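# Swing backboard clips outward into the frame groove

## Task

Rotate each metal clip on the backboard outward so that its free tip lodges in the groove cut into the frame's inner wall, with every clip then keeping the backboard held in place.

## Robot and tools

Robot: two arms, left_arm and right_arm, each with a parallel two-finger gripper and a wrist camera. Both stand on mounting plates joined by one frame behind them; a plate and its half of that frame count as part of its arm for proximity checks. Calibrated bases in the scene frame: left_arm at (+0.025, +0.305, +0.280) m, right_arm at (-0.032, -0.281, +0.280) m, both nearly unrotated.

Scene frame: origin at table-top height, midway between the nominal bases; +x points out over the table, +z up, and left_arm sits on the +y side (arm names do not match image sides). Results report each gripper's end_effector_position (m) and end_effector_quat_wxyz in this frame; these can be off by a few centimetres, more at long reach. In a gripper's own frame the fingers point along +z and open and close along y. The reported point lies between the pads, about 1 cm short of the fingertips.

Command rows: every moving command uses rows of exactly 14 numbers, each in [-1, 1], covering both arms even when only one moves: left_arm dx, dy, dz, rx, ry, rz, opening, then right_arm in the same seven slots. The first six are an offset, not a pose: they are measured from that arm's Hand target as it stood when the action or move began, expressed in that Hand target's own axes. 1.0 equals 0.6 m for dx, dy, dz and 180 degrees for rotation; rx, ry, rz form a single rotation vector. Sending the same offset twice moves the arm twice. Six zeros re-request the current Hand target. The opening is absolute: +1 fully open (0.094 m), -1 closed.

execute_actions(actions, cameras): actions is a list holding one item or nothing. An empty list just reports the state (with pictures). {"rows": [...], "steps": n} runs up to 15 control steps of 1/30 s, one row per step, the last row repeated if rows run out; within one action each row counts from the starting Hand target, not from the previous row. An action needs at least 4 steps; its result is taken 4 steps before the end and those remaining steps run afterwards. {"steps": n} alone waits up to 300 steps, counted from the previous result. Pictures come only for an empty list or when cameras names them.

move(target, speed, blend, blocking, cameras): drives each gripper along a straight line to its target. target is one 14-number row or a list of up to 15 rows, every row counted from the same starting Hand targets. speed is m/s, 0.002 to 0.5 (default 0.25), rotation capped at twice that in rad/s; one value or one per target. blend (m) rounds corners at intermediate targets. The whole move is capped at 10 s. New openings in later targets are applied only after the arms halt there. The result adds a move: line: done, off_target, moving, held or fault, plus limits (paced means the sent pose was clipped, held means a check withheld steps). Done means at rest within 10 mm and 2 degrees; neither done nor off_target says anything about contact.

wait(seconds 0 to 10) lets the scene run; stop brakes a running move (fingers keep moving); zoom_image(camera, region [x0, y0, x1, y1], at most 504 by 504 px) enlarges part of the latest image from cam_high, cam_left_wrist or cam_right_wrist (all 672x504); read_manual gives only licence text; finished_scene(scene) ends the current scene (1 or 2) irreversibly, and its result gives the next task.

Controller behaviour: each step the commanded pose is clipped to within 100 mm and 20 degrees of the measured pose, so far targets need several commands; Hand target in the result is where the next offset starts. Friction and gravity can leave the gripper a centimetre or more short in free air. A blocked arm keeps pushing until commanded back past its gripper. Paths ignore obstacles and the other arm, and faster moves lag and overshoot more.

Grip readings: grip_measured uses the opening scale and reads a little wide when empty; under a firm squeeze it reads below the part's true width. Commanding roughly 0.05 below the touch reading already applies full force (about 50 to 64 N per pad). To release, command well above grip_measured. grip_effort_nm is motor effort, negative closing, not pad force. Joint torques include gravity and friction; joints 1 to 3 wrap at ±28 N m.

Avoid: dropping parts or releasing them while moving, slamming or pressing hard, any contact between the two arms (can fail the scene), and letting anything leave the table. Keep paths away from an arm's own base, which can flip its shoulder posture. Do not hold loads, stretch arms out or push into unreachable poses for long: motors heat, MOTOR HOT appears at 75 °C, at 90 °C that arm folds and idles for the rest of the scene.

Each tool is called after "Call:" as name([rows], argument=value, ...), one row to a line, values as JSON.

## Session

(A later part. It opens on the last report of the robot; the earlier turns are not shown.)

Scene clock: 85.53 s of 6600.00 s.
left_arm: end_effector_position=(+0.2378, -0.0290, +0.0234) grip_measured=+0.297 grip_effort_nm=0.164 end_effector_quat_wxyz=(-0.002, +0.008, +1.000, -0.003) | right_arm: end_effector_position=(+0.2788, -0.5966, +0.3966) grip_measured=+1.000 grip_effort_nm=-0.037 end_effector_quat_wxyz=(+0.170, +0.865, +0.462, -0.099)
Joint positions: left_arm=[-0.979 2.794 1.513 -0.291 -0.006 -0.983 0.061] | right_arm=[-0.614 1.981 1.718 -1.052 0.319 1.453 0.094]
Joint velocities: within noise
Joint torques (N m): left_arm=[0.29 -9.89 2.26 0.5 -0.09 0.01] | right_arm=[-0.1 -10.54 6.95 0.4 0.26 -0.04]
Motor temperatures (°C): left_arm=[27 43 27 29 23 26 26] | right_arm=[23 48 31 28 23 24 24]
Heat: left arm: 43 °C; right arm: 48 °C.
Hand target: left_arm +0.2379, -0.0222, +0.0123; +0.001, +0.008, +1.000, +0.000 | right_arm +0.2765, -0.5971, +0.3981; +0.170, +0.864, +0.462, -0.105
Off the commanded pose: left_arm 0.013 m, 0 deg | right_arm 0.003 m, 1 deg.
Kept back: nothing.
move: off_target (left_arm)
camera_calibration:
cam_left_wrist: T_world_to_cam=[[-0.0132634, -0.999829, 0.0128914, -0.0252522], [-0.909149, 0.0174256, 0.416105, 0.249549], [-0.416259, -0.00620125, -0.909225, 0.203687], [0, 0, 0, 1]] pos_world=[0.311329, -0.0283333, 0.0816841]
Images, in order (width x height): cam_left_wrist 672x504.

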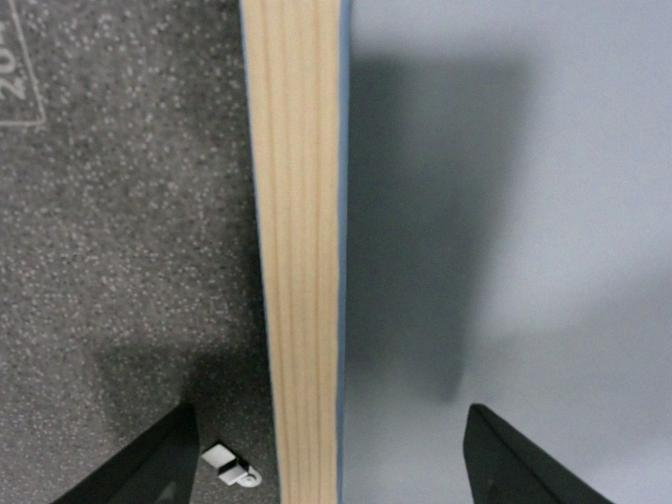

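Call:
move(target=[0,0.00,-0.003,0,0,0,0.0,0,0,0,0,0,0,1], speed=0.1, cameras=["cam_left_wrist"])

Call:
move(target=[0,0.00,0.0,0,0,0,-0.3,0,0,0,0,0,0,1], speed=0.1, cameras=["cam_left_wrist"])

Scene clock: 86.47 s of 6600.00 s.
left_arm: end_effector_position=(+0.2389, -0.0283, +0.0234) grip_measured=+0.003 grip_effort_nm=-0.129 end_effector_quat_wxyz=(-0.001, +0.007, +1.000, -0.002) | right_arm: end_effector_position=(+0.2788, -0.5966, +0.3966) grip_measured=+1.000 grip_effort_nm=-0.032 end_effector_quat_wxyz=(+0.170, +0.865, +0.462, -0.099)
Joint positions: left_arm=[-0.977 2.794 1.513 -0.291 -0.01 -0.983 0.047] | right_arm=[-0.614 1.981 1.718 -1.052 0.319 1.453 0.094]
Joint velocities: within noise
Joint torques (N m): left_arm=[0.17 -10.37 2.03 0.48 -0.05 0.01] | right_arm=[0.12 -10.47 6.94 0.47 0.27 -0.04]
Motor temperatures (°C): left_arm=[27 42 27 29 23 26 26] | right_arm=[23 48 31 28 23 24 24]
Heat: left arm: 42 °C; right arm: 48 °C.
Hand target: left_arm +0.2380, -0.0222, +0.0141; +0.001, +0.008, +1.000, +0.000 | right_arm +0.2765, -0.5971, +0.3981; +0.170, +0.864, +0.462, -0.105
Off the commanded pose: left_arm 0.011 m, 0 deg | right_arm 0.003 m, 1 deg.
Kept back: nothing.
move: off_target (left_arm)
camera_calibration:
cam_left_wrist: T_world_to_cam=[[-0.0117671, -0.999873, 0.0107704, -0.0248486], [-0.910498, 0.0151665, 0.413236, 0.250845], [-0.413347, -0.00494379, -0.91056, 0.2035], [0, 0, 0, 1]] pos_world=[0.312218, -0.0276438, 0.0819084]
Images, in order (width x height): cam_left_wrist 672x504.

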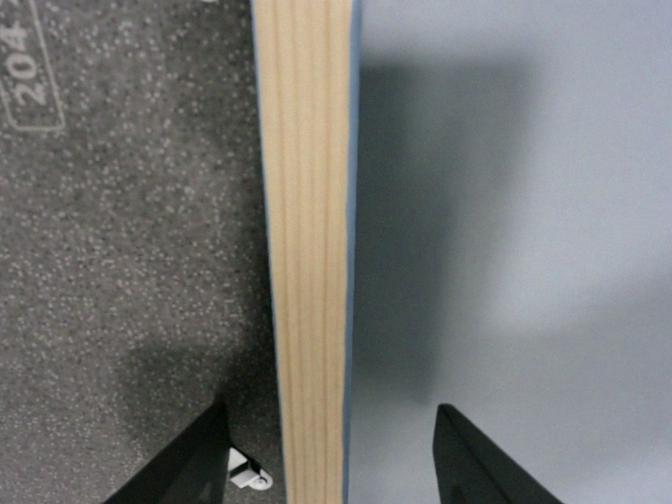

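Scene clock: 87.17 s of 6600.00 s.
left_arm: end_effector_position=(+0.2406, -0.0274, +0.0234) grip_measured=-0.297 grip_effort_nm=-0.129 end_effector_quat_wxyz=(+0.002, +0.006, +1.000, +0.000) | right_arm: end_effector_position=(+0.2788, -0.5966, +0.3966) grip_measured=+1.000 grip_effort_nm=-0.032 end_effector_quat_wxyz=(+0.170, +0.865, +0.462, -0.099)
Joint positions: left_arm=[-0.975 2.794 1.513 -0.29 -0.016 -0.982 0.033] | right_arm=[-0.614 1.981 1.718 -1.052 0.319 1.453 0.094]
Joint velocities: within noise
Joint torques (N m): left_arm=[-0.01 -10.37 2.06 0.48 0.02 0.01] | right_arm=[0.12 -10.54 6.98 0.44 0.27 -0.02]
Motor temperatures (°C): left_arm=[27 42 27 29 23 26 26] | right_arm=[23 48 31 28 23 24 24]
Heat: left arm: 42 °C; right arm: 48 °C.
Hand target: left_arm +0.2380, -0.0223, +0.0141; +0.001, +0.008, +1.000, +0.000 | right_arm +0.2765, -0.5971, +0.3981; +0.170, +0.864, +0.462, -0.105
Off the commanded pose: left_arm 0.011 m, 0 deg | right_arm 0.003 m, 1 deg.
Kept back: nothing.
move: off_target (left_arm)
camera_calibration:
cam_left_wrist: T_world_to_cam=[[-0.00988587, -0.999919, 0.00801212, -0.024287], [-0.91279, 0.0122956, 0.408244, 0.253039], [-0.40831, -0.00327753, -0.912838, 0.203113], [0, 0, 0, 1]] pos_world=[0.313664, -0.0267306, 0.082302]
Images, in order (width x height): cam_left_wrist 672x504.

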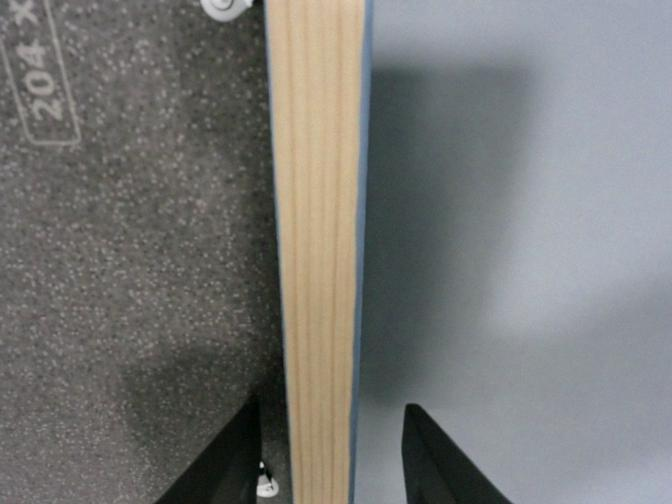

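Call:
move(target=[0,0.00,0.0,0,0,0,-0.55,0,0,0,0,0,0,1], speed=0.1, cameras=["cam_left_wrist"])

Call:
move(target=[0,0.00,0.0,0,0,0,-0.77,0,0,0,0,0,0,1], speed=0.1, cameras=["cam_left_wrist"])

Call:
move([
  [0,0,0,0,0,0,-0.4,0,0,0,0,0,0,1],
  [0,0,-0.09,0,0,0,-0.4,0,0,0,0,0,0,1],
], speed=0.12, cameras=["cam_left_wrist"])

Scene clock: 88.97 s of 6600.00 s.
left_arm: end_effector_position=(+0.2407, -0.0274, +0.0234) grip_measured=-0.547 grip_effort_nm=-0.125 end_effector_quat_wxyz=(+0.002, +0.006, +1.000, -0.001) | right_arm: end_effector_position=(+0.2788, -0.5966, +0.3966) grip_measured=+1.000 grip_effort_nm=-0.032 end_effector_quat_wxyz=(+0.170, +0.865, +0.462, -0.099)
Joint positions: left_arm=[-0.975 2.794 1.513 -0.29 -0.016 -0.982 0.021] | right_arm=[-0.614 1.981 1.718 -1.052 0.319 1.453 0.094]
Joint velocities: within noise
Joint torques (N m): left_arm=[-0.02 -10.37 2.04 0.47 0.01 0.01] | right_arm=[0.05 -10.52 7.12 0.43 0.3 -0.01]
Motor temperatures (°C): left_arm=[27 42 27 29 23 26 26] | right_arm=[23 48 31 28 23 24 24]
Heat: left arm: 42 °C; right arm: 48 °C.
Hand target: left_arm +0.2380, -0.0223, +0.0141; +0.001, +0.008, +1.000, +0.000 | right_arm +0.2765, -0.5971, +0.3981; +0.170, +0.864, +0.462, -0.105
Off the commanded pose: left_arm 0.011 m, 0 deg | right_arm 0.003 m, 1 deg.
Kept back: nothing.
move: off_target (left_arm)
camera_calibration:
cam_left_wrist: T_world_to_cam=[[-0.00988247, -0.999916, 0.00833001, -0.0243742], [-0.912875, 0.0124216, 0.408051, 0.253115], [-0.40812, -0.00357171, -0.912921, 0.203082], [0, 0, 0, 1]] pos_world=[0.313704, -0.026791, 0.0823171]
Images, in order (width x height): cam_left_wrist 672x504.

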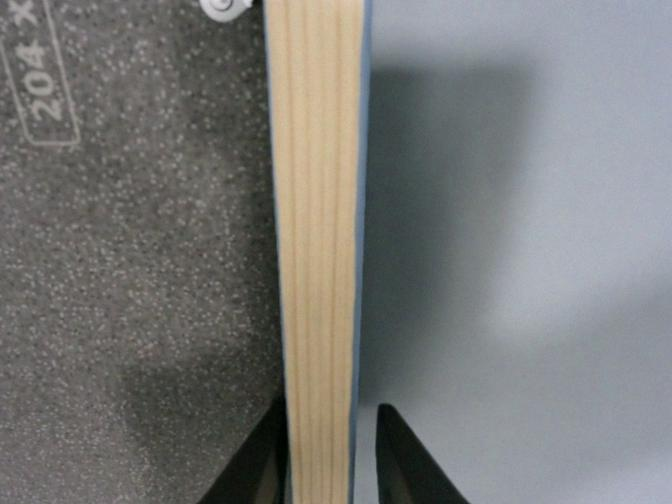

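Scene clock: 89.67 s of 6600.00 s.
left_arm: end_effector_position=(+0.2408, -0.0266, +0.0232) grip_measured=-0.752 grip_effort_nm=-1.004 end_effector_quat_wxyz=(+0.003, +0.006, +1.000, +0.001) | right_arm: end_effector_position=(+0.2788, -0.5966, +0.3966) grip_measured=+1.000 grip_effort_nm=-0.027 end_effector_quat_wxyz=(+0.170, +0.865, +0.462, -0.099)
Joint positions: left_arm=[-0.975 2.794 1.511 -0.29 -0.018 -0.983 0.012] | right_arm=[-0.614 1.981 1.718 -1.052 0.319 1.453 0.094]
Joint velocities: within noise
Joint torques (N m): left_arm=[-0.05 -10.37 2.11 0.48 0.04 0.01] | right_arm=[-0.08 -10.43 6.83 0.43 0.34 -0.03]
Motor temperatures (°C): left_arm=[27 42 27 29 23 26 26] | right_arm=[23 48 31 28 23 24 24]
Heat: left arm: 42 °C; right arm: 48 °C.
Hand target: left_arm +0.2381, -0.0223, +0.0141; +0.001, +0.008, +1.000, +0.000 | right_arm +0.2765, -0.5971, +0.3981; +0.170, +0.864, +0.462, -0.105
Off the commanded pose: left_arm 0.011 m, 0 deg | right_arm 0.003 m, 1 deg.
Kept back: nothing.
move: off_target (left_arm)
camera_calibration:
cam_left_wrist: T_world_to_cam=[[-0.00914058, -0.99994, 0.00600268, -0.0237034], [-0.913195, 0.0107931, 0.407379, 0.253277], [-0.40742, -0.00175794, -0.913239, 0.202864], [0, 0, 0, 1]] pos_world=[0.313725, -0.026079, 0.0822265]
Images, in order (width x height): cam_left_wrist 672x504.

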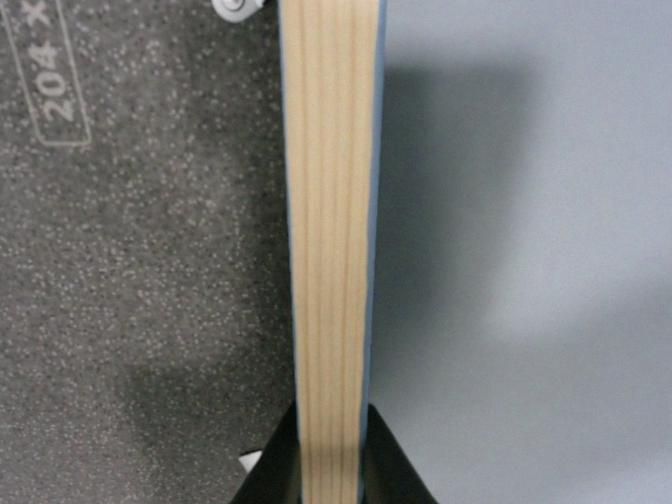

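Scene clock: 91.37 s of 6600.00 s.
left_arm: end_effector_position=(+0.2389, -0.0245, +0.0617) grip_measured=-0.403 grip_effort_nm=0.159 end_effector_quat_wxyz=(+0.002, +0.006, +1.000, -0.003) | right_arm: end_effector_position=(+0.2788, -0.5966, +0.3966) grip_measured=+1.000 grip_effort_nm=-0.037 end_effector_quat_wxyz=(+0.170, +0.865, +0.462, -0.099)
Joint positions: left_arm=[-0.975 2.661 1.426 -0.333 -0.013 -0.982 0.028] | right_arm=[-0.614 1.981 1.718 -1.052 0.319 1.453 0.094]
Joint velocities: within noise
Joint torques (N m): left_arm=[-0.17 -13.87 2.17 0.09 -0.02 -0.01] | right_arm=[0.06 -10.48 6.93 0.48 0.27 -0.05]
Motor temperatures (°C): left_arm=[27 42 27 29 23 26 26] | right_arm=[23 48 31 28 23 24 24]
Heat: left arm: 42 °C; right arm: 48 °C.
Hand target: left_arm +0.2378, -0.0222, +0.0680; +0.000, +0.008, +1.000, +0.000 | right_arm +0.2765, -0.5971, +0.3981; +0.170, +0.864, +0.462, -0.105
Off the commanded pose: left_arm 0.007 m, 0 deg | right_arm 0.003 m, 1 deg.
Kept back: nothing.
move: done
camera_calibration:
cam_left_wrist: T_world_to_cam=[[-0.00946167, -0.99987, 0.0130848, -0.022202], [-0.912466, 0.0139858, 0.408913, 0.235674], [-0.409043, -0.00807041, -0.912479, 0.237394], [0, 0, 0, 1]] pos_world=[0.311939, -0.0235794, 0.120537]
Images, in order (width x height): cam_left_wrist 672x504.

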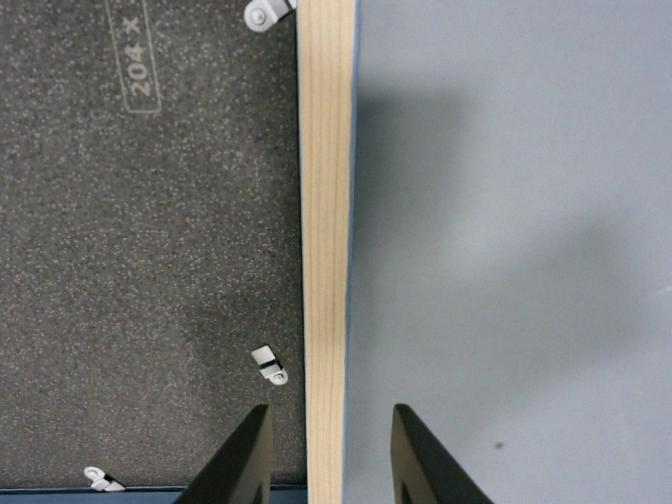

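Call:
move(target=[0.013,-0.006,0.06,0,0,0,0.3,0,0,0,0,0,0,1], speed=0.12, cameras=["cam_left_wrist"])

Scene clock: 92.90 s of 6600.00 s.
left_arm: end_effector_position=(+0.2277, -0.0196, +0.0342) grip_measured=+0.297 grip_effort_nm=0.168 end_effector_quat_wxyz=(-0.005, +0.011, +1.000, +0.007) | right_arm: end_effector_position=(+0.2788, -0.5966, +0.3966) grip_measured=+1.000 grip_effort_nm=-0.037 end_effector_quat_wxyz=(+0.170, +0.865, +0.462, -0.099)
Joint positions: left_arm=[-0.991 2.741 1.444 -0.293 -0.013 -0.99 0.061] | right_arm=[-0.614 1.981 1.718 -1.052 0.319 1.453 0.094]
Joint velocities: within noise
Joint torques (N m): left_arm=[-0.49 -10.86 4.01 0.28 -0.02 -0.11] | right_arm=[0.01 -10.51 6.78 0.46 0.28 -0.02]
Motor temperatures (°C): left_arm=[27 42 27 29 23 26 26] | right_arm=[23 48 31 28 23 24 24]
Heat: left arm: 42 °C; right arm: 48 °C.
Hand target: left_arm +0.2301, -0.0257, +0.0320; +0.001, +0.008, +1.000, +0.000 | right_arm +0.2765, -0.5971, +0.3981; +0.170, +0.864, +0.462, -0.105
Off the commanded pose: left_arm 0.007 m, 1 deg | right_arm 0.003 m, 1 deg.
Kept back: nothing.
move: done
camera_calibration:
cam_left_wrist: T_world_to_cam=[[-0.0185006, -0.999809, -0.00622386, -0.0142458], [-0.907229, 0.0141705, 0.420399, 0.235089], [-0.42023, 0.0134241, -0.907318, 0.210595], [0, 0, 0, 1]] pos_world=[0.301515, -0.0204015, 0.0921567]
Images, in order (width x height): cam_left_wrist 672x504.

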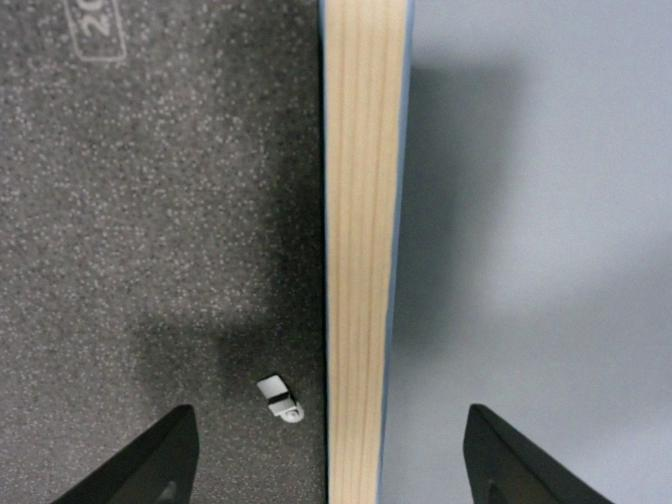

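Call:
move(target=[-0.009,-0.0105,0.0225,0,0,0,0.25,0,0,0,0,0,0,1], speed=0.1, cameras=["cam_left_wrist"])

Scene clock: 93.83 s of 6600.00 s.
left_arm: end_effector_position=(+0.2349, -0.0312, +0.0238) grip_measured=+0.253 grip_effort_nm=-0.115 end_effector_quat_wxyz=(+0.000, +0.010, +1.000, -0.001) | right_arm: end_effector_position=(+0.2788, -0.5966, +0.3966) grip_measured=+1.000 grip_effort_nm=-0.027 end_effector_quat_wxyz=(+0.170, +0.865, +0.462, -0.099)
Joint positions: left_arm=[-0.991 2.793 1.514 -0.293 -0.013 -0.99 0.059] | right_arm=[-0.614 1.981 1.718 -1.052 0.319 1.453 0.094]
Joint velocities: within noise
Joint torques (N m): left_arm=[-0.24 -10.43 4.22 0.22 -0.02 -0.09] | right_arm=[0.08 -10.55 6.95 0.4 0.28 -0.04]
Motor temperatures (°C): left_arm=[27 42 27 29 23 26 26] | right_arm=[23 48 31 28 23 24 24]
Heat: left arm: 42 °C; right arm: 48 °C.
Hand target: left_arm +0.2354, -0.0320, +0.0185; +0.001, +0.008, +1.000, +0.000 | right_arm +0.2765, -0.5971, +0.3981; +0.170, +0.864, +0.462, -0.105
Off the commanded pose: left_arm 0.005 m, 0 deg | right_arm 0.003 m, 1 deg.
Kept back: nothing.
move: done
camera_calibration:
cam_left_wrist: T_world_to_cam=[[-0.0178894, -0.999798, 0.00911129, -0.0263514], [-0.911283, 0.0200537, 0.411293, 0.247461], [-0.411393, -0.000945197, -0.911458, 0.201894], [0, 0, 0, 1]] pos_world=[0.308093, -0.0311177, 0.0824787]
Images, in order (width x height): cam_left_wrist 672x504.

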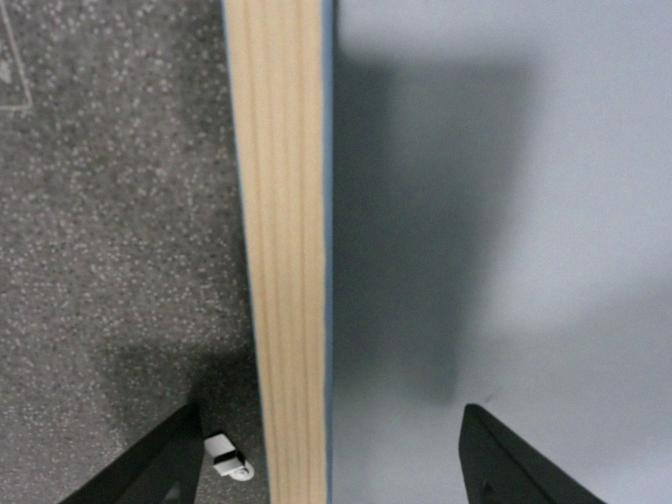

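Call:
move([
  [0.008,0.015,-0.014,0,0,0,0.25,0,0,0,0,0,0,1],
  [0.005,0.012,-0.001,0,0,0,0.25,0,0,0,0,0,0,1],
], speed=0.1, cameras=["cam_left_wrist"])

Scene clock: 94.77 s of 6600.00 s.
left_arm: end_effector_position=(+0.2304, -0.0240, +0.0229) grip_measured=+0.253 grip_effort_nm=-0.115 end_effector_quat_wxyz=(-0.002, +0.011, +1.000, +0.003) | right_arm: end_effector_position=(+0.2788, -0.5966, +0.3966) grip_measured=+1.000 grip_effort_nm=-0.037 end_effector_quat_wxyz=(+0.170, +0.865, +0.462, -0.099)
Joint positions: left_arm=[-0.991 2.785 1.481 -0.277 -0.013 -0.99 0.059] | right_arm=[-0.614 1.981 1.718 -1.052 0.319 1.453 0.094]
Joint velocities: within noise
Joint torques (N m): left_arm=[0.03 -10.93 3.28 0.31 -0.03 -0.06] | right_arm=[-0.03 -10.5 7.05 0.44 0.31 -0.01]
Motor temperatures (°C): left_arm=[27 42 27 29 23 26 26] | right_arm=[23 48 31 28 23 24 24]
Heat: left arm: 42 °C; right arm: 48 °C.
Hand target: left_arm +0.2326, -0.0250, +0.0192; +0.001, +0.008, +1.000, +0.000 | right_arm +0.2765, -0.5971, +0.3981; +0.170, +0.864, +0.462, -0.105
Off the commanded pose: left_arm 0.004 m, 0 deg | right_arm 0.003 m, 1 deg.
Kept back: nothing.
move: done
camera_calibration:
cam_left_wrist: T_world_to_cam=[[-0.0179857, -0.999837, 0.00144172, -0.0190296], [-0.90927, 0.0169561, 0.41586, 0.242939], [-0.415817, 0.00616861, -0.909427, 0.200322], [0, 0, 0, 1]] pos_world=[0.303853, -0.0243815, 0.0811771]
Images, in order (width x height): cam_left_wrist 672x504.

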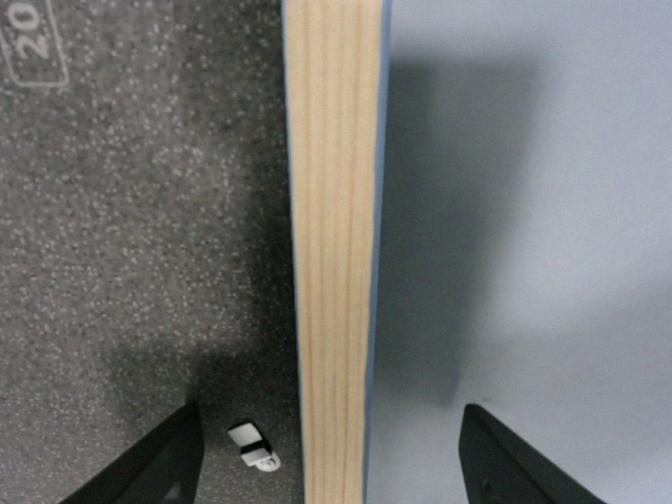

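Call:
move(target=[0,0,0.0,0,0,0,-0.2,0,0,0,0,0,0,1], speed=0.1, cameras=["cam_left_wrist"])

Call:
move(target=[0,0,0.0,0,0,0,-0.5,0,0,0,0,0,0,1], speed=0.1, cameras=["cam_left_wrist"])

Call:
move(target=[0,0,0.0,0,0,0,-0.77,0,0,0,0,0,0,1], speed=0.1, cameras=["cam_left_wrist"])

Call:
move([
  [0,0,0,0,0,0,-0.4,0,0,0,0,0,0,1],
  [0,0,-0.09,0,0,0,-0.4,0,0,0,0,0,0,1],
], speed=0.12, cameras=["cam_left_wrist"])

Scene clock: 95.77 s of 6600.00 s.
left_arm: end_effector_position=(+0.2306, -0.0221, +0.0229) grip_measured=-0.197 grip_effort_nm=-0.129 end_effector_quat_wxyz=(-0.001, +0.010, +1.000, +0.007) | right_arm: end_effector_position=(+0.2788, -0.5966, +0.3966) grip_measured=+1.000 grip_effort_nm=-0.032 end_effector_quat_wxyz=(+0.170, +0.865, +0.462, -0.099)
Joint positions: left_arm=[-0.99 2.785 1.481 -0.283 -0.018 -0.99 0.038] | right_arm=[-0.614 1.981 1.718 -1.052 0.319 1.453 0.094]
Joint velocities: within noise
Joint torques (N m): left_arm=[-0.02 -10.93 3.28 0.36 0.03 -0.06] | right_arm=[0.05 -10.54 7.08 0.43 0.29 -0.04]
Motor temperatures (°C): left_arm=[27 42 27 29 23 26 26] | right_arm=[23 48 31 28 23 24 24]
Heat: left arm: 42 °C; right arm: 48 °C.
Hand target: left_arm +0.2327, -0.0250, +0.0192; +0.001, +0.008, +1.000, +0.000 | right_arm +0.2765, -0.5971, +0.3981; +0.170, +0.864, +0.462, -0.105
Off the commanded pose: left_arm 0.005 m, 1 deg | right_arm 0.003 m, 1 deg.
Kept back: nothing.
move: done
camera_calibration:
cam_left_wrist: T_world_to_cam=[[-0.0173553, -0.999828, -0.00659373, -0.0170366], [-0.90981, 0.013057, 0.414821, 0.243189], [-0.414663, 0.0131984, -0.909879, 0.200327], [0, 0, 0, 1]] pos_world=[0.304028, -0.0228529, 0.0812811]
Images, in order (width x height): cam_left_wrist 672x504.

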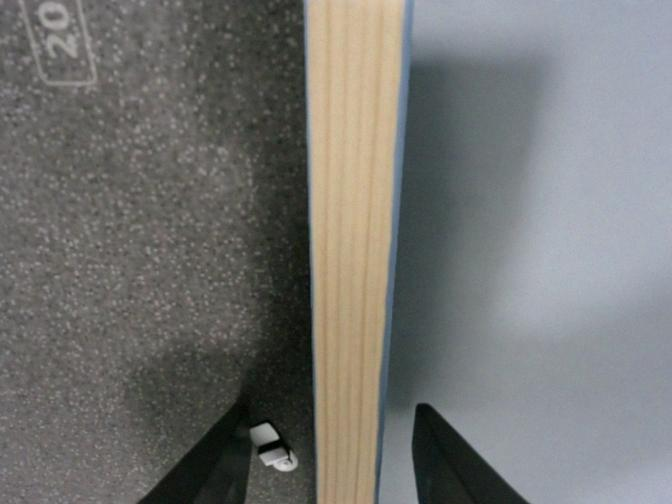

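Scene clock: 96.47 s of 6600.00 s.
left_arm: end_effector_position=(+0.2317, -0.0207, +0.0229) grip_measured=-0.496 grip_effort_nm=-0.173 end_effector_quat_wxyz=(+0.000, +0.009, +1.000, +0.009) | right_arm: end_effector_position=(+0.2788, -0.5966, +0.3966) grip_measured=+1.000 grip_effort_nm=-0.037 end_effector_quat_wxyz=(+0.170, +0.865, +0.462, -0.099)
Joint positions: left_arm=[-0.988 2.785 1.481 -0.286 -0.024 -0.99 0.024] | right_arm=[-0.614 1.981 1.718 -1.052 0.319 1.453 0.094]
Joint velocities: within noise
Joint torques (N m): left_arm=[-0.16 -10.96 3.25 0.37 0.09 -0.06] | right_arm=[-0.06 -10.5 6.95 0.43 0.28 -0.02]
Motor temperatures (°C): left_arm=[27 42 27 29 23 26 26] | right_arm=[23 48 31 28 23 24 24]
Heat: left arm: 42 °C; right arm: 48 °C.
Hand target: left_arm +0.2327, -0.0249, +0.0192; +0.001, +0.008, +1.000, +0.000 | right_arm +0.2765, -0.5971, +0.3981; +0.170, +0.864, +0.462, -0.105
Off the commanded pose: left_arm 0.006 m, 1 deg | right_arm 0.003 m, 1 deg.
Kept back: nothing.
move: done
camera_calibration:
cam_left_wrist: T_world_to_cam=[[-0.0159075, -0.999808, -0.0114442, -0.0158545], [-0.911181, 0.00978275, 0.411891, 0.244504], [-0.4117, 0.0169799, -0.911161, 0.200199], [0, 0, 0, 1]] pos_world=[0.304958, -0.0216428, 0.0815234]
Images, in order (width x height): cam_left_wrist 672x504.

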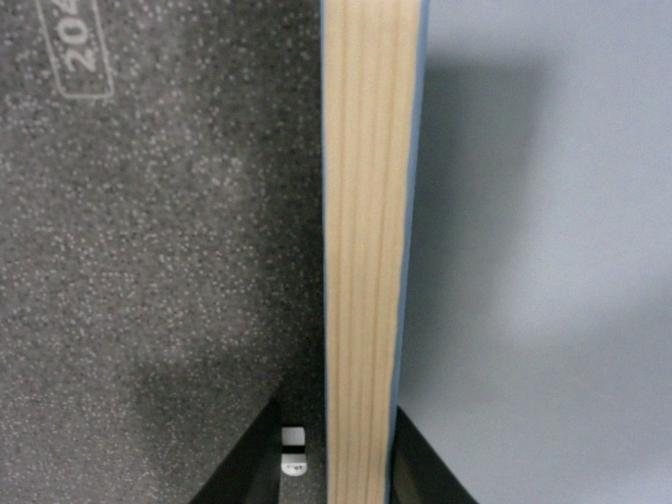

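Scene clock: 97.17 s of 6600.00 s.
left_arm: end_effector_position=(+0.2322, -0.0242, +0.0231) grip_measured=-0.752 grip_effort_nm=-1.009 end_effector_quat_wxyz=(+0.000, +0.009, +1.000, +0.002) | right_arm: end_effector_position=(+0.2788, -0.5966, +0.3966) grip_measured=+1.000 grip_effort_nm=-0.042 end_effector_quat_wxyz=(+0.170, +0.865, +0.462, -0.099)
Joint positions: left_arm=[-0.988 2.785 1.482 -0.276 -0.015 -0.99 0.012] | right_arm=[-0.614 1.981 1.718 -1.052 0.319 1.453 0.094]
Joint velocities: within noise
Joint torques (N m): left_arm=[-0.17 -10.96 3.12 0.31 0 -0.06] | right_arm=[-0.03 -10.47 7.13 0.4 0.25 -0.04]
Motor temperatures (°C): left_arm=[27 42 27 29 23 26 26] | right_arm=[23 48 31 28 23 24 24]
Heat: left arm: 42 °C; right arm: 48 °C.
Hand target: left_arm +0.2326, -0.0248, +0.0192; +0.001, +0.008, +1.000, +0.000 | right_arm +0.2765, -0.5971, +0.3981; +0.170, +0.864, +0.462, -0.105
Off the commanded pose: left_arm 0.004 m, 0 deg | right_arm 0.003 m, 1 deg.
Kept back: nothing.
move: done
camera_calibration:
cam_left_wrist: T_world_to_cam=[[-0.0152955, -0.999879, 0.00272377, -0.0198725], [-0.910778, 0.0150565, 0.412622, 0.24491], [-0.412613, 0.00383051, -0.910898, 0.200522], [0, 0, 0, 1]] pos_world=[0.305493, -0.0243257, 0.0816539]
Images, in order (width x height): cam_left_wrist 672x504.

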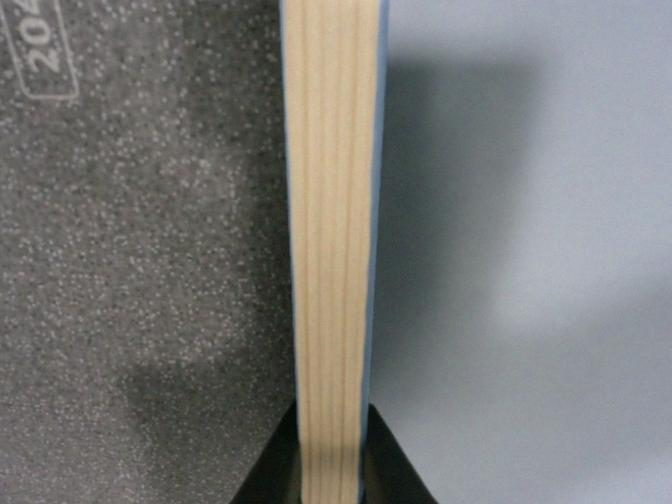

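Scene clock: 98.90 s of 6600.00 s.
left_arm: end_effector_position=(+0.2337, -0.0261, +0.0669) grip_measured=-0.403 grip_effort_nm=0.164 end_effector_quat_wxyz=(+0.002, +0.009, +1.000, -0.002) | right_arm: end_effector_position=(+0.2788, -0.5966, +0.3966) grip_measured=+1.000 grip_effort_nm=-0.032 end_effector_quat_wxyz=(+0.170, +0.865, +0.462, -0.099)
Joint positions: left_arm=[-0.988 2.642 1.414 -0.341 -0.014 -0.99 0.028] | right_arm=[-0.614 1.981 1.718 -1.052 0.319 1.453 0.094]
Joint velocities: within noise
Joint torques (N m): left_arm=[-0.32 -13.74 2.36 0.11 -0.02 -0.08] | right_arm=[-0.09 -10.55 6.97 0.43 0.26 -0.05]
Motor temperatures (°C): left_arm=[27 42 27 29 23 26 26] | right_arm=[23 48 31 28 23 24 24]
Heat: left arm: 42 °C; right arm: 48 °C.
Hand target: left_arm +0.2325, -0.0247, +0.0731; +0.001, +0.008, +1.000, +0.000 | right_arm +0.2765, -0.5971, +0.3981; +0.170, +0.864, +0.462, -0.105
Off the commanded pose: left_arm 0.007 m, 0 deg | right_arm 0.003 m, 1 deg.
Kept back: nothing.
move: done
camera_calibration:
cam_left_wrist: T_world_to_cam=[[-0.0151992, -0.999821, 0.0112264, -0.0224319], [-0.912255, 0.0184628, 0.409207, 0.22895], [-0.409341, -0.00402174, -0.912373, 0.240173], [0, 0, 0, 1]] pos_world=[0.306832, -0.0256891, 0.125691]
Images, in order (width x height): cam_left_wrist 672x504.

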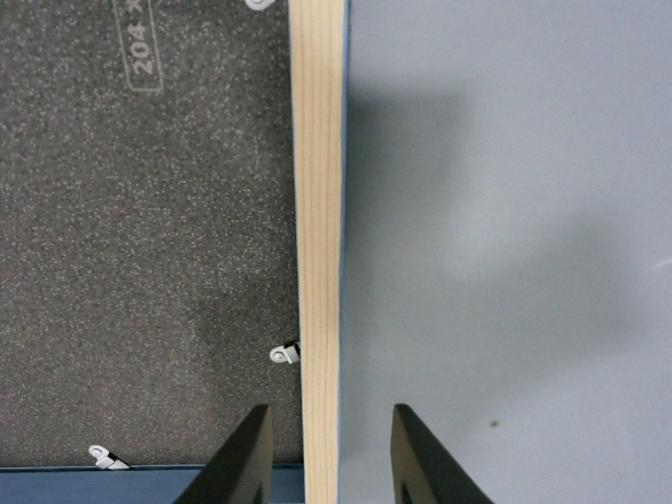

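Call:
move(target=[-0.1293,0.2803,0.0,0,0,0,0.3,0,0,0,0,0,0,1], speed=0.2, cameras=["cam_left_wrist"])

Scene clock: 100.73 s of 6600.00 s.
left_arm: end_effector_position=(+0.3060, +0.1476, +0.0653) grip_measured=+0.297 grip_effort_nm=0.168 end_effector_quat_wxyz=(-0.014, +0.000, +1.000, +0.009) | right_arm: end_effector_position=(+0.2788, -0.5966, +0.3966) grip_measured=+1.000 grip_effort_nm=-0.042 end_effector_quat_wxyz=(+0.170, +0.865, +0.462, -0.099)
Joint positions: left_arm=[-0.492 2.535 1.105 -0.171 -0.015 -0.511 0.061] | right_arm=[-0.614 1.981 1.718 -1.052 0.319 1.453 0.094]
Joint velocities: within noise
Joint torques (N m): left_arm=[-0.54 -12.97 1.43 0.26 0 0.04] | right_arm=[0.02 -10.39 6.99 0.42 0.3 -0.04]
Motor temperatures (°C): left_arm=[27 42 27 29 23 26 26] | right_arm=[23 48 31 28 23 24 24]
Heat: left arm: 42 °C; right arm: 48 °C.
Hand target: left_arm +0.3128, +0.1420, +0.0734; +0.001, +0.008, +1.000, +0.000 | right_arm +0.2765, -0.5971, +0.3981; +0.170, +0.864, +0.462, -0.105
Off the commanded pose: left_arm 0.012 m, 2 deg | right_arm 0.003 m, 1 deg.
Kept back: nothing.
move: off_target (left_arm)
camera_calibration:
cam_left_wrist: T_world_to_cam=[[0.00220518, -0.999938, -0.0108742, 0.148525], [-0.89921, -0.00674043, 0.437465, 0.290221], [-0.437511, 0.00881355, -0.89917, 0.274855], [0, 0, 0, 1]] pos_world=[0.380894, 0.14805, 0.121795]
Images, in order (width x height): cam_left_wrist 672x504.

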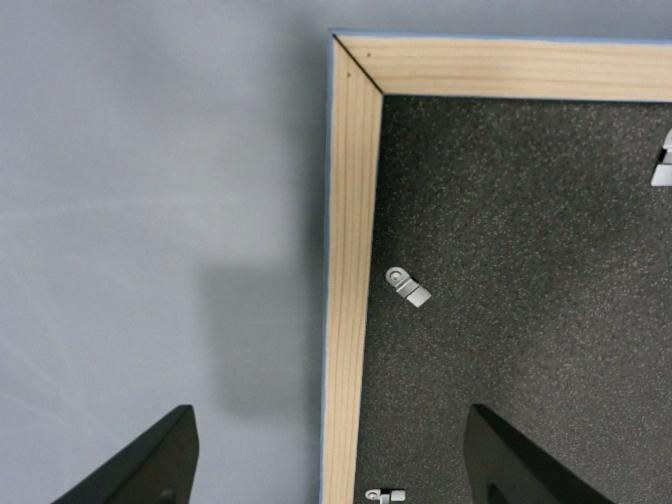

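Call:
move(target=[0.0,-0.003,0.072,0,0,0,0.3,0,0,0,0,0,0,1], speed=0.12, cameras=["cam_left_wrist"])

Scene clock: 102.03 s of 6600.00 s.
left_arm: end_effector_position=(+0.3097, +0.1451, +0.0330) grip_measured=+0.297 grip_effort_nm=0.168 end_effector_quat_wxyz=(-0.005, +0.001, +1.000, +0.004) | right_arm: end_effector_position=(+0.2788, -0.5966, +0.3966) grip_measured=+1.000 grip_effort_nm=-0.037 end_effector_quat_wxyz=(+0.170, +0.865, +0.462, -0.099)
Joint positions: left_arm=[-0.492 2.651 1.152 -0.082 -0.015 -0.509 0.061] | right_arm=[-0.614 1.981 1.718 -1.052 0.319 1.453 0.094]
Joint velocities: within noise
Joint torques (N m): left_arm=[-0.8 -9.37 2.71 0.31 0 0.01] | right_arm=[-0.01 -10.47 6.91 0.41 0.25 0]
Motor temperatures (°C): left_arm=[27 42 27 29 23 26 26] | right_arm=[23 48 31 28 23 24 24]
Heat: left arm: 42 °C; right arm: 48 °C.
Hand target: left_arm +0.3128, +0.1402, +0.0302; +0.001, +0.008, +1.000, +0.000 | right_arm +0.2765, -0.5971, +0.3981; +0.170, +0.864, +0.462, -0.105
Off the commanded pose: left_arm 0.006 m, 1 deg | right_arm 0.003 m, 1 deg.
Kept back: nothing.
move: done
camera_calibration:
cam_left_wrist: T_world_to_cam=[[0.000290093, -1, -0.000907495, 0.145879], [-0.906776, -0.00064566, 0.421612, 0.309608], [-0.421612, 0.000700588, -0.906776, 0.243986], [0, 0, 0, 1]] pos_world=[0.38357, 0.145907, 0.0908388]
Images, in order (width x height): cam_left_wrist 672x504.

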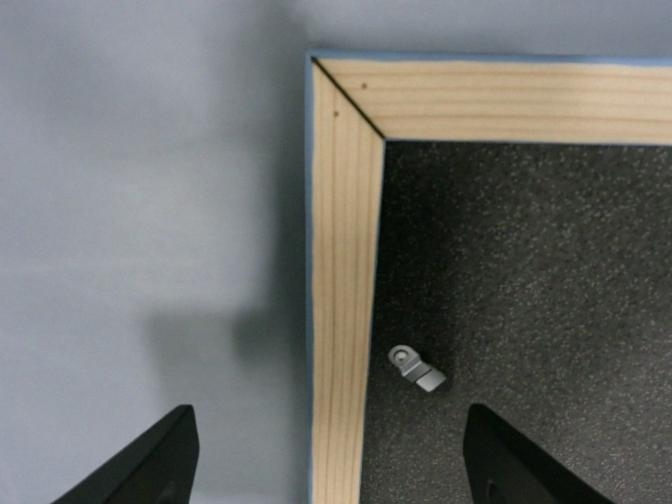

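Call:
move(target=[0.0,-0.001,0.018,0,0,0,0.3,0,0,0,0,0,0,1], speed=0.1, cameras=["cam_left_wrist"])

Scene clock: 102.97 s of 6600.00 s.
left_arm: end_effector_position=(+0.3096, +0.1440, +0.0233) grip_measured=+0.297 grip_effort_nm=0.168 end_effector_quat_wxyz=(-0.005, +0.003, +1.000, +0.004) | right_arm: end_effector_position=(+0.2788, -0.5966, +0.3966) grip_measured=+1.000 grip_effort_nm=-0.037 end_effector_quat_wxyz=(+0.170, +0.865, +0.462, -0.099)
Joint positions: left_arm=[-0.494 2.687 1.172 -0.065 -0.015 -0.509 0.061] | right_arm=[-0.614 1.981 1.718 -1.052 0.319 1.453 0.094]
Joint velocities: within noise
Joint torques (N m): left_arm=[-0.68 -9.09 2.8 0.29 0.01 0] | right_arm=[0.03 -10.45 7.05 0.44 0.29 -0.02]
Motor temperatures (°C): left_arm=[27 42 27 29 23 26 26] | right_arm=[23 48 31 28 23 24 24]
Heat: left arm: 42 °C; right arm: 48 °C.
Hand target: left_arm +0.3128, +0.1396, +0.0194; +0.001, +0.008, +1.000, +0.000 | right_arm +0.2765, -0.5971, +0.3981; +0.170, +0.864, +0.462, -0.105
Off the commanded pose: left_arm 0.007 m, 1 deg | right_arm 0.003 m, 1 deg.
Kept back: nothing.
move: done
camera_calibration:
cam_left_wrist: T_world_to_cam=[[-0.00237461, -0.999997, -0.000695317, 0.145601], [-0.906926, 0.00186067, 0.421286, 0.313267], [-0.421283, 0.00163099, -0.906928, 0.23495], [0, 0, 0, 1]] pos_world=[0.383436, 0.144635, 0.081209]
Images, in order (width x height): cam_left_wrist 672x504.

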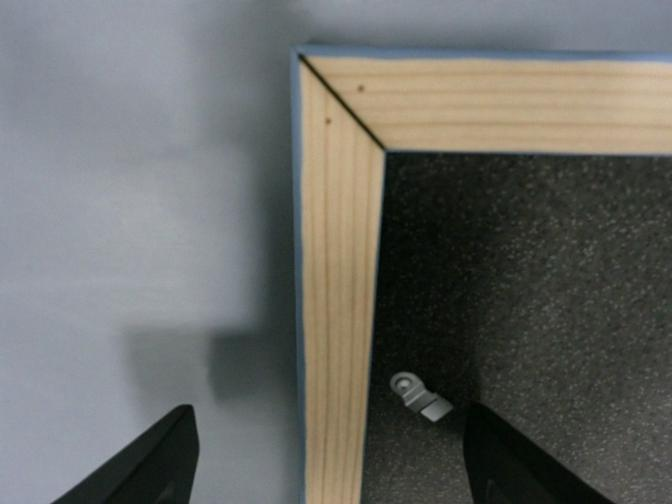

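Call:
move(target=[0.0,0,0.004,0,0,0,0.2,0,0,0,0,0,0,1], speed=0.1, cameras=["cam_left_wrist"])

Call:
move(target=[0,0,0.0,0,0,0,-0.2,0,0,0,0,0,0,1], speed=0.1, cameras=["cam_left_wrist"])

Call:
move(target=[0,0,0.0,0,0,0,-0.5,0,0,0,0,0,0,1], speed=0.1, cameras=["cam_left_wrist"])

Scene clock: 104.03 s of 6600.00 s.
left_arm: end_effector_position=(+0.3112, +0.1430, +0.0220) grip_measured=+0.203 grip_effort_nm=-0.120 end_effector_quat_wxyz=(-0.003, +0.003, +1.000, +0.003) | right_arm: end_effector_position=(+0.2788, -0.5966, +0.3966) grip_measured=+1.000 grip_effort_nm=-0.032 end_effector_quat_wxyz=(+0.170, +0.865, +0.462, -0.099)
Joint positions: left_arm=[-0.494 2.693 1.177 -0.06 -0.015 -0.509 0.057] | right_arm=[-0.614 1.981 1.718 -1.052 0.319 1.453 0.094]
Joint velocities: within noise
Joint torques (N m): left_arm=[-0.64 -8.85 2.76 0.32 0 0] | right_arm=[0.06 -10.5 7.19 0.42 0.28 -0.01]
Motor temperatures (°C): left_arm=[27 42 27 29 23 26 26] | right_arm=[23 48 31 28 23 24 24]
Heat: left arm: 42 °C; right arm: 48 °C.
Hand target: left_arm +0.3130, +0.1395, +0.0170; +0.001, +0.008, +1.000, +0.000 | right_arm +0.2765, -0.5971, +0.3981; +0.170, +0.864, +0.462, -0.105
Off the commanded pose: left_arm 0.006 m, 1 deg | right_arm 0.003 m, 1 deg.
Kept back: nothing.
move: done
camera_calibration:
cam_left_wrist: T_world_to_cam=[[-0.00231069, -0.999996, 0.00173453, 0.144586], [-0.908736, 0.00282375, 0.417361, 0.315842], [-0.417364, -0.000611835, -0.908739, 0.233534], [0, 0, 0, 1]] pos_world=[0.38482, 0.143836, 0.0801508]
Images, in order (width x height): cam_left_wrist 672x504.

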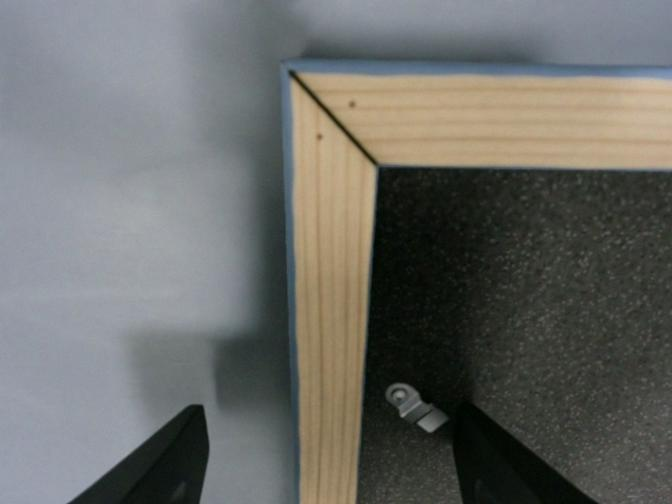

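Scene clock: 104.73 s of 6600.00 s.
left_arm: end_effector_position=(+0.3116, +0.1404, +0.0221) grip_measured=-0.197 grip_effort_nm=-0.120 end_effector_quat_wxyz=(-0.003, +0.004, +1.000, -0.002) | right_arm: end_effector_position=(+0.2788, -0.5966, +0.3966) grip_measured=+1.000 grip_effort_nm=-0.042 end_effector_quat_wxyz=(+0.170, +0.865, +0.462, -0.099)
Joint positions: left_arm=[-0.496 2.693 1.179 -0.057 -0.007 -0.509 0.038] | right_arm=[-0.614 1.981 1.718 -1.052 0.319 1.453 0.094]
Joint velocities: within noise
Joint torques (N m): left_arm=[-0.49 -8.87 2.59 0.31 -0.08 0] | right_arm=[-0.12 -10.51 6.94 0.44 0.27 0]
Motor temperatures (°C): left_arm=[27 42 27 29 23 26 26] | right_arm=[23 48 31 28 23 24 24]
Heat: left arm: 42 °C; right arm: 48 °C.
Hand target: left_arm +0.3129, +0.1397, +0.0170; +0.001, +0.008, +1.000, +0.000 | right_arm +0.2765, -0.5971, +0.3981; +0.170, +0.864, +0.462, -0.105
Off the commanded pose: left_arm 0.005 m, 1 deg | right_arm 0.003 m, 1 deg.
Kept back: nothing.
move: done
camera_calibration:
cam_left_wrist: T_world_to_cam=[[-0.00449467, -0.99993, 0.0109804, 0.142473], [-0.908746, 0.0086668, 0.417261, 0.315321], [-0.417326, -0.00810291, -0.908721, 0.234862], [0, 0, 0, 1]] pos_world=[0.385201, 0.141633, 0.0802887]
Images, in order (width x height): cam_left_wrist 672x504.

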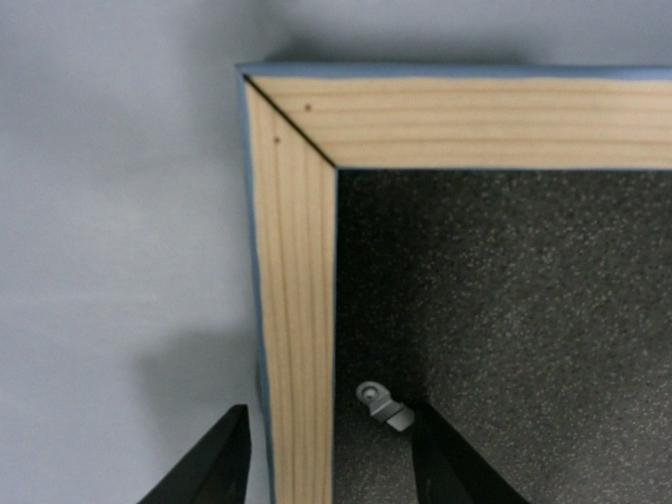

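Scene clock: 105.43 s of 6600.00 s.
left_arm: end_effector_position=(+0.3103, +0.1403, +0.0222) grip_measured=-0.495 grip_effort_nm=-0.261 end_effector_quat_wxyz=(-0.006, +0.009, +1.000, -0.003) | right_arm: end_effector_position=(+0.2788, -0.5966, +0.3966) grip_measured=+1.000 grip_effort_nm=-0.032 end_effector_quat_wxyz=(+0.170, +0.865, +0.462, -0.099)
Joint positions: left_arm=[-0.496 2.693 1.18 -0.063 -0.003 -0.499 0.024] | right_arm=[-0.614 1.981 1.718 -1.052 0.319 1.453 0.094]
Joint velocities: within noise
Joint torques (N m): left_arm=[-0.49 -8.88 2.54 0.35 -0.13 -0.09] | right_arm=[-0.08 -10.61 6.99 0.44 0.3 0.01]
Motor temperatures (°C): left_arm=[27 41 27 29 23 26 26] | right_arm=[23 48 31 28 23 24 24]
Heat: left arm: 41 °C; right arm: 48 °C.
Hand target: left_arm +0.3128, +0.1396, +0.0170; +0.001, +0.008, +1.000, +0.000 | right_arm +0.2765, -0.5971, +0.3981; +0.170, +0.864, +0.462, -0.105
Off the commanded pose: left_arm 0.006 m, 1 deg | right_arm 0.003 m, 1 deg.
Kept back: nothing.
move: done
camera_calibration:
cam_left_wrist: T_world_to_cam=[[-0.0139931, -0.999822, 0.0126594, 0.14517], [-0.905874, 0.0180362, 0.423163, 0.311763], [-0.423316, -0.00554648, -0.905965, 0.235815], [0, 0, 0, 1]] pos_world=[0.384274, 0.140829, 0.0798762]
Images, in order (width x height): cam_left_wrist 672x504.

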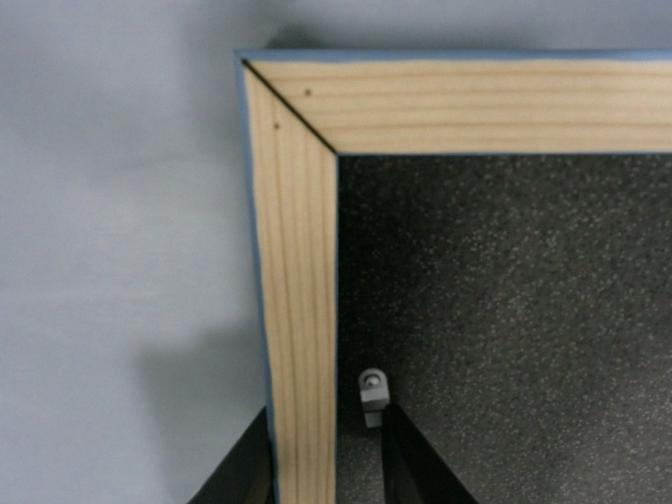

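Call:
move(target=[0,0,0.0,0,0,0,-0.77,0,0,0,0,0,0,1], speed=0.1, cameras=["cam_left_wrist"])

Call:
move([
  [0,0,0,0,0,0,-0.4,0,0,0,0,0,0,1],
  [0,0,-0.09,0,0,0,-0.4,0,0,0,0,0,0,1],
], speed=0.12, cameras=["cam_left_wrist"])

Scene clock: 106.37 s of 6600.00 s.
left_arm: end_effector_position=(+0.3103, +0.1421, +0.0219) grip_measured=-0.752 grip_effort_nm=-1.004 end_effector_quat_wxyz=(-0.005, +0.009, +1.000, +0.002) | right_arm: end_effector_position=(+0.2788, -0.5966, +0.3966) grip_measured=+1.000 grip_effort_nm=-0.032 end_effector_quat_wxyz=(+0.170, +0.865, +0.462, -0.099)
Joint positions: left_arm=[-0.496 2.693 1.18 -0.065 -0.011 -0.499 0.012] | right_arm=[-0.614 1.981 1.718 -1.052 0.319 1.453 0.094]
Joint velocities: within noise
Joint torques (N m): left_arm=[-0.53 -8.92 2.51 0.37 -0.04 -0.08] | right_arm=[0.1 -10.59 6.95 0.46 0.3 -0.04]
Motor temperatures (°C): left_arm=[27 41 27 29 23 26 26] | right_arm=[23 48 31 28 23 24 24]
Heat: left arm: 41 °C; right arm: 48 °C.
Hand target: left_arm +0.3127, +0.1397, +0.0169; +0.000, +0.008, +1.000, +0.000 | right_arm +0.2765, -0.5971, +0.3981; +0.170, +0.864, +0.462, -0.105
Off the commanded pose: left_arm 0.006 m, 1 deg | right_arm 0.003 m, 1 deg.
Kept back: nothing.
move: done
camera_calibration:
cam_left_wrist: T_world_to_cam=[[-0.0141272, -0.999893, 0.00383629, 0.14725], [-0.9065, 0.0144266, 0.42196, 0.312614], [-0.42197, 0.00248351, -0.906606, 0.234085], [0, 0, 0, 1]] pos_world=[0.384241, 0.142142, 0.0797477]
Images, in order (width x height): cam_left_wrist 672x504.

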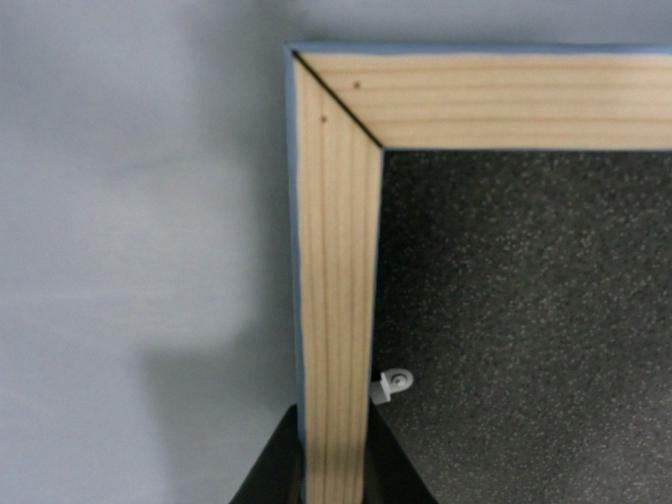

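Scene clock: 108.10 s of 6600.00 s.
left_arm: end_effector_position=(+0.3150, +0.1402, +0.0660) grip_measured=-0.403 grip_effort_nm=0.168 end_effector_quat_wxyz=(+0.002, +0.009, +1.000, -0.002) | right_arm: end_effector_position=(+0.2788, -0.5966, +0.3966) grip_measured=+1.000 grip_effort_nm=-0.032 end_effector_quat_wxyz=(+0.170, +0.865, +0.462, -0.099)
Joint positions: left_arm=[-0.496 2.534 1.113 -0.141 -0.011 -0.499 0.028] | right_arm=[-0.614 1.981 1.718 -1.052 0.319 1.453 0.094]
Joint velocities: within noise
Joint torques (N m): left_arm=[-0.75 -12.01 1.55 0.11 -0.03 -0.11] | right_arm=[-0.03 -10.45 6.91 0.44 0.29 -0.01]
Motor temperatures (°C): left_arm=[27 41 27 29 23 26 26] | right_arm=[23 48 31 28 23 24 24]
Heat: left arm: 41 °C; right arm: 48 °C.
Hand target: left_arm +0.3129, +0.1395, +0.0710; +0.001, +0.008, +1.000, +0.000 | right_arm +0.2765, -0.5971, +0.3981; +0.170, +0.864, +0.462, -0.105
Off the commanded pose: left_arm 0.005 m, 0 deg | right_arm 0.003 m, 1 deg.
Kept back: nothing.
move: done
camera_calibration:
cam_left_wrist: T_world_to_cam=[[-0.0140195, -0.999837, 0.0113926, 0.144704], [-0.912507, 0.0174518, 0.408689, 0.300638], [-0.408821, -0.0046662, -0.912602, 0.273271], [0, 0, 0, 1]] pos_world=[0.388082, 0.140709, 0.124872]
Images, in order (width x height): cam_left_wrist 672x504.

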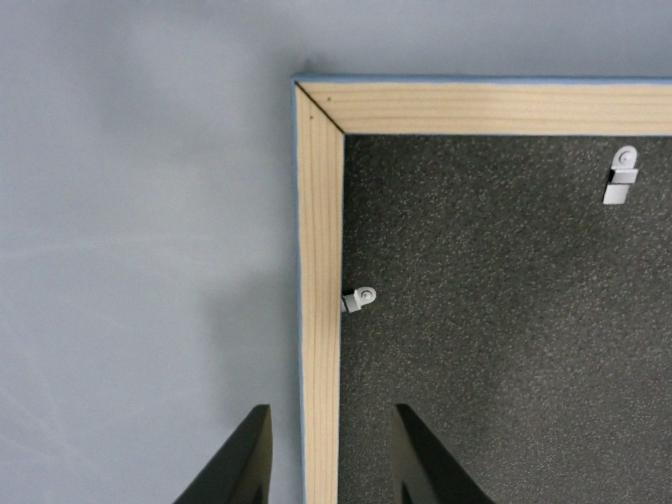

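Call:
move(target=[0.1815,0.0,0.0,0,0,0,-0.32,0,0,0,0,0,0,1], speed=0.15, cameras=["cam_left_wrist"])

Scene clock: 110.00 s of 6600.00 s.
left_arm: end_effector_position=(+0.1969, +0.1471, +0.0662) grip_measured=-0.323 grip_effort_nm=0.164 end_effector_quat_wxyz=(-0.013, +0.013, +1.000, +0.009) | right_arm: end_effector_position=(+0.2788, -0.5966, +0.3966) grip_measured=+1.000 grip_effort_nm=-0.037 end_effector_quat_wxyz=(+0.170, +0.865, +0.462, -0.099)
Joint positions: left_arm=[-0.72 2.452 0.713 0.137 -0.01 -0.716 0.032] | right_arm=[-0.614 1.981 1.718 -1.052 0.319 1.453 0.094]
Joint velocities: within noise
Joint torques (N m): left_arm=[-0.27 -9.99 0.27 0.28 -0.05 -0.13] | right_arm=[-0.06 -10.59 7.05 0.47 0.3 -0.05]
Motor temperatures (°C): left_arm=[27 41 27 29 23 26 26] | right_arm=[23 48 31 28 23 24 24]
Heat: left arm: 41 °C; right arm: 48 °C.
Hand target: left_arm +0.2038, +0.1415, +0.0708; +0.000, +0.008, +1.000, +0.000 | right_arm +0.2765, -0.5971, +0.3981; +0.170, +0.864, +0.462, -0.105
Off the commanded pose: left_arm 0.010 m, 2 deg | right_arm 0.003 m, 1 deg.
Kept back: nothing.
move: done
camera_calibration:
cam_left_wrist: T_world_to_cam=[[-0.0221398, -0.99969, -0.011359, 0.153091], [-0.899816, 0.0149737, 0.436013, 0.188667], [-0.435708, 0.0198743, -0.899869, 0.226046], [0, 0, 0, 1]] pos_world=[0.271645, 0.145726, 0.122889]
Images, in order (width x height): cam_left_wrist 672x504.

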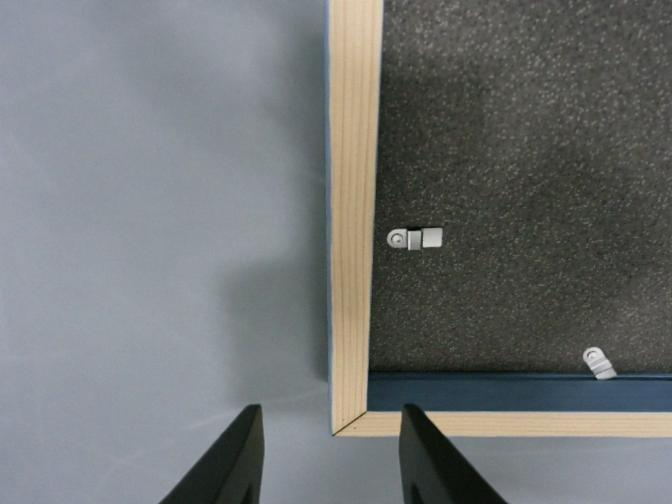

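Call:
move(target=[-0.007,-0.0125,0.065,0,0,0,-0.32,0,0,0,0,0,0,1], speed=0.1, cameras=["cam_left_wrist"])

Scene clock: 111.23 s of 6600.00 s.
left_arm: end_effector_position=(+0.2073, +0.1355, +0.0349) grip_measured=-0.323 grip_effort_nm=0.164 end_effector_quat_wxyz=(-0.003, +0.010, +1.000, +0.001) | right_arm: end_effector_position=(+0.2788, -0.5966, +0.3966) grip_measured=+1.000 grip_effort_nm=-0.037 end_effector_quat_wxyz=(+0.170, +0.865, +0.462, -0.099)
Joint positions: left_arm=[-0.725 2.594 0.804 0.214 -0.01 -0.726 0.032] | right_arm=[-0.614 1.981 1.718 -1.052 0.319 1.453 0.094]
Joint velocities: within noise
Joint torques (N m): left_arm=[-0.64 -7.31 0.79 0.32 -0.05 -0.12] | right_arm=[0.08 -10.56 6.93 0.44 0.27 -0.03]
Motor temperatures (°C): left_arm=[27 41 27 29 23 26 26] | right_arm=[23 48 31 28 23 24 24]
Heat: left arm: 41 °C; right arm: 48 °C.
Hand target: left_arm +0.2080, +0.1339, +0.0318; +0.001, +0.008, +1.000, +0.000 | right_arm +0.2765, -0.5971, +0.3981; +0.170, +0.864, +0.462, -0.105
Off the commanded pose: left_arm 0.004 m, 0 deg | right_arm 0.003 m, 1 deg.
Kept back: nothing.
move: done
camera_calibration:
cam_left_wrist: T_world_to_cam=[[-0.0160047, -0.999854, 0.00593741, 0.139483], [-0.908259, 0.0170211, 0.418063, 0.213943], [-0.418103, 0.00129826, -0.908399, 0.201825], [0, 0, 0, 1]] pos_world=[0.280931, 0.135559, 0.0930675]
Images, in order (width x height): cam_left_wrist 672x504.

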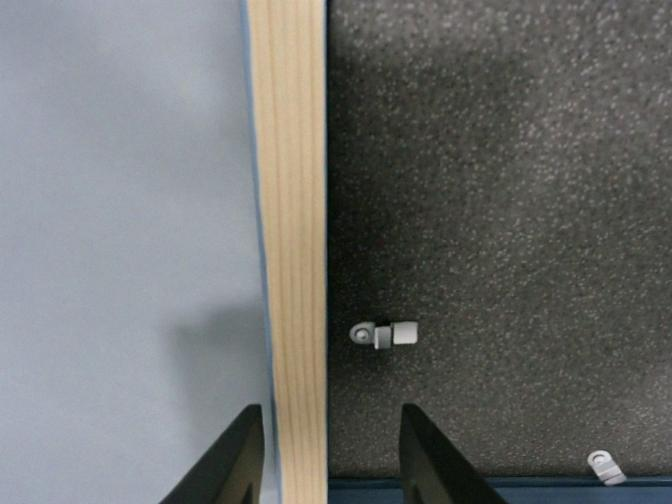

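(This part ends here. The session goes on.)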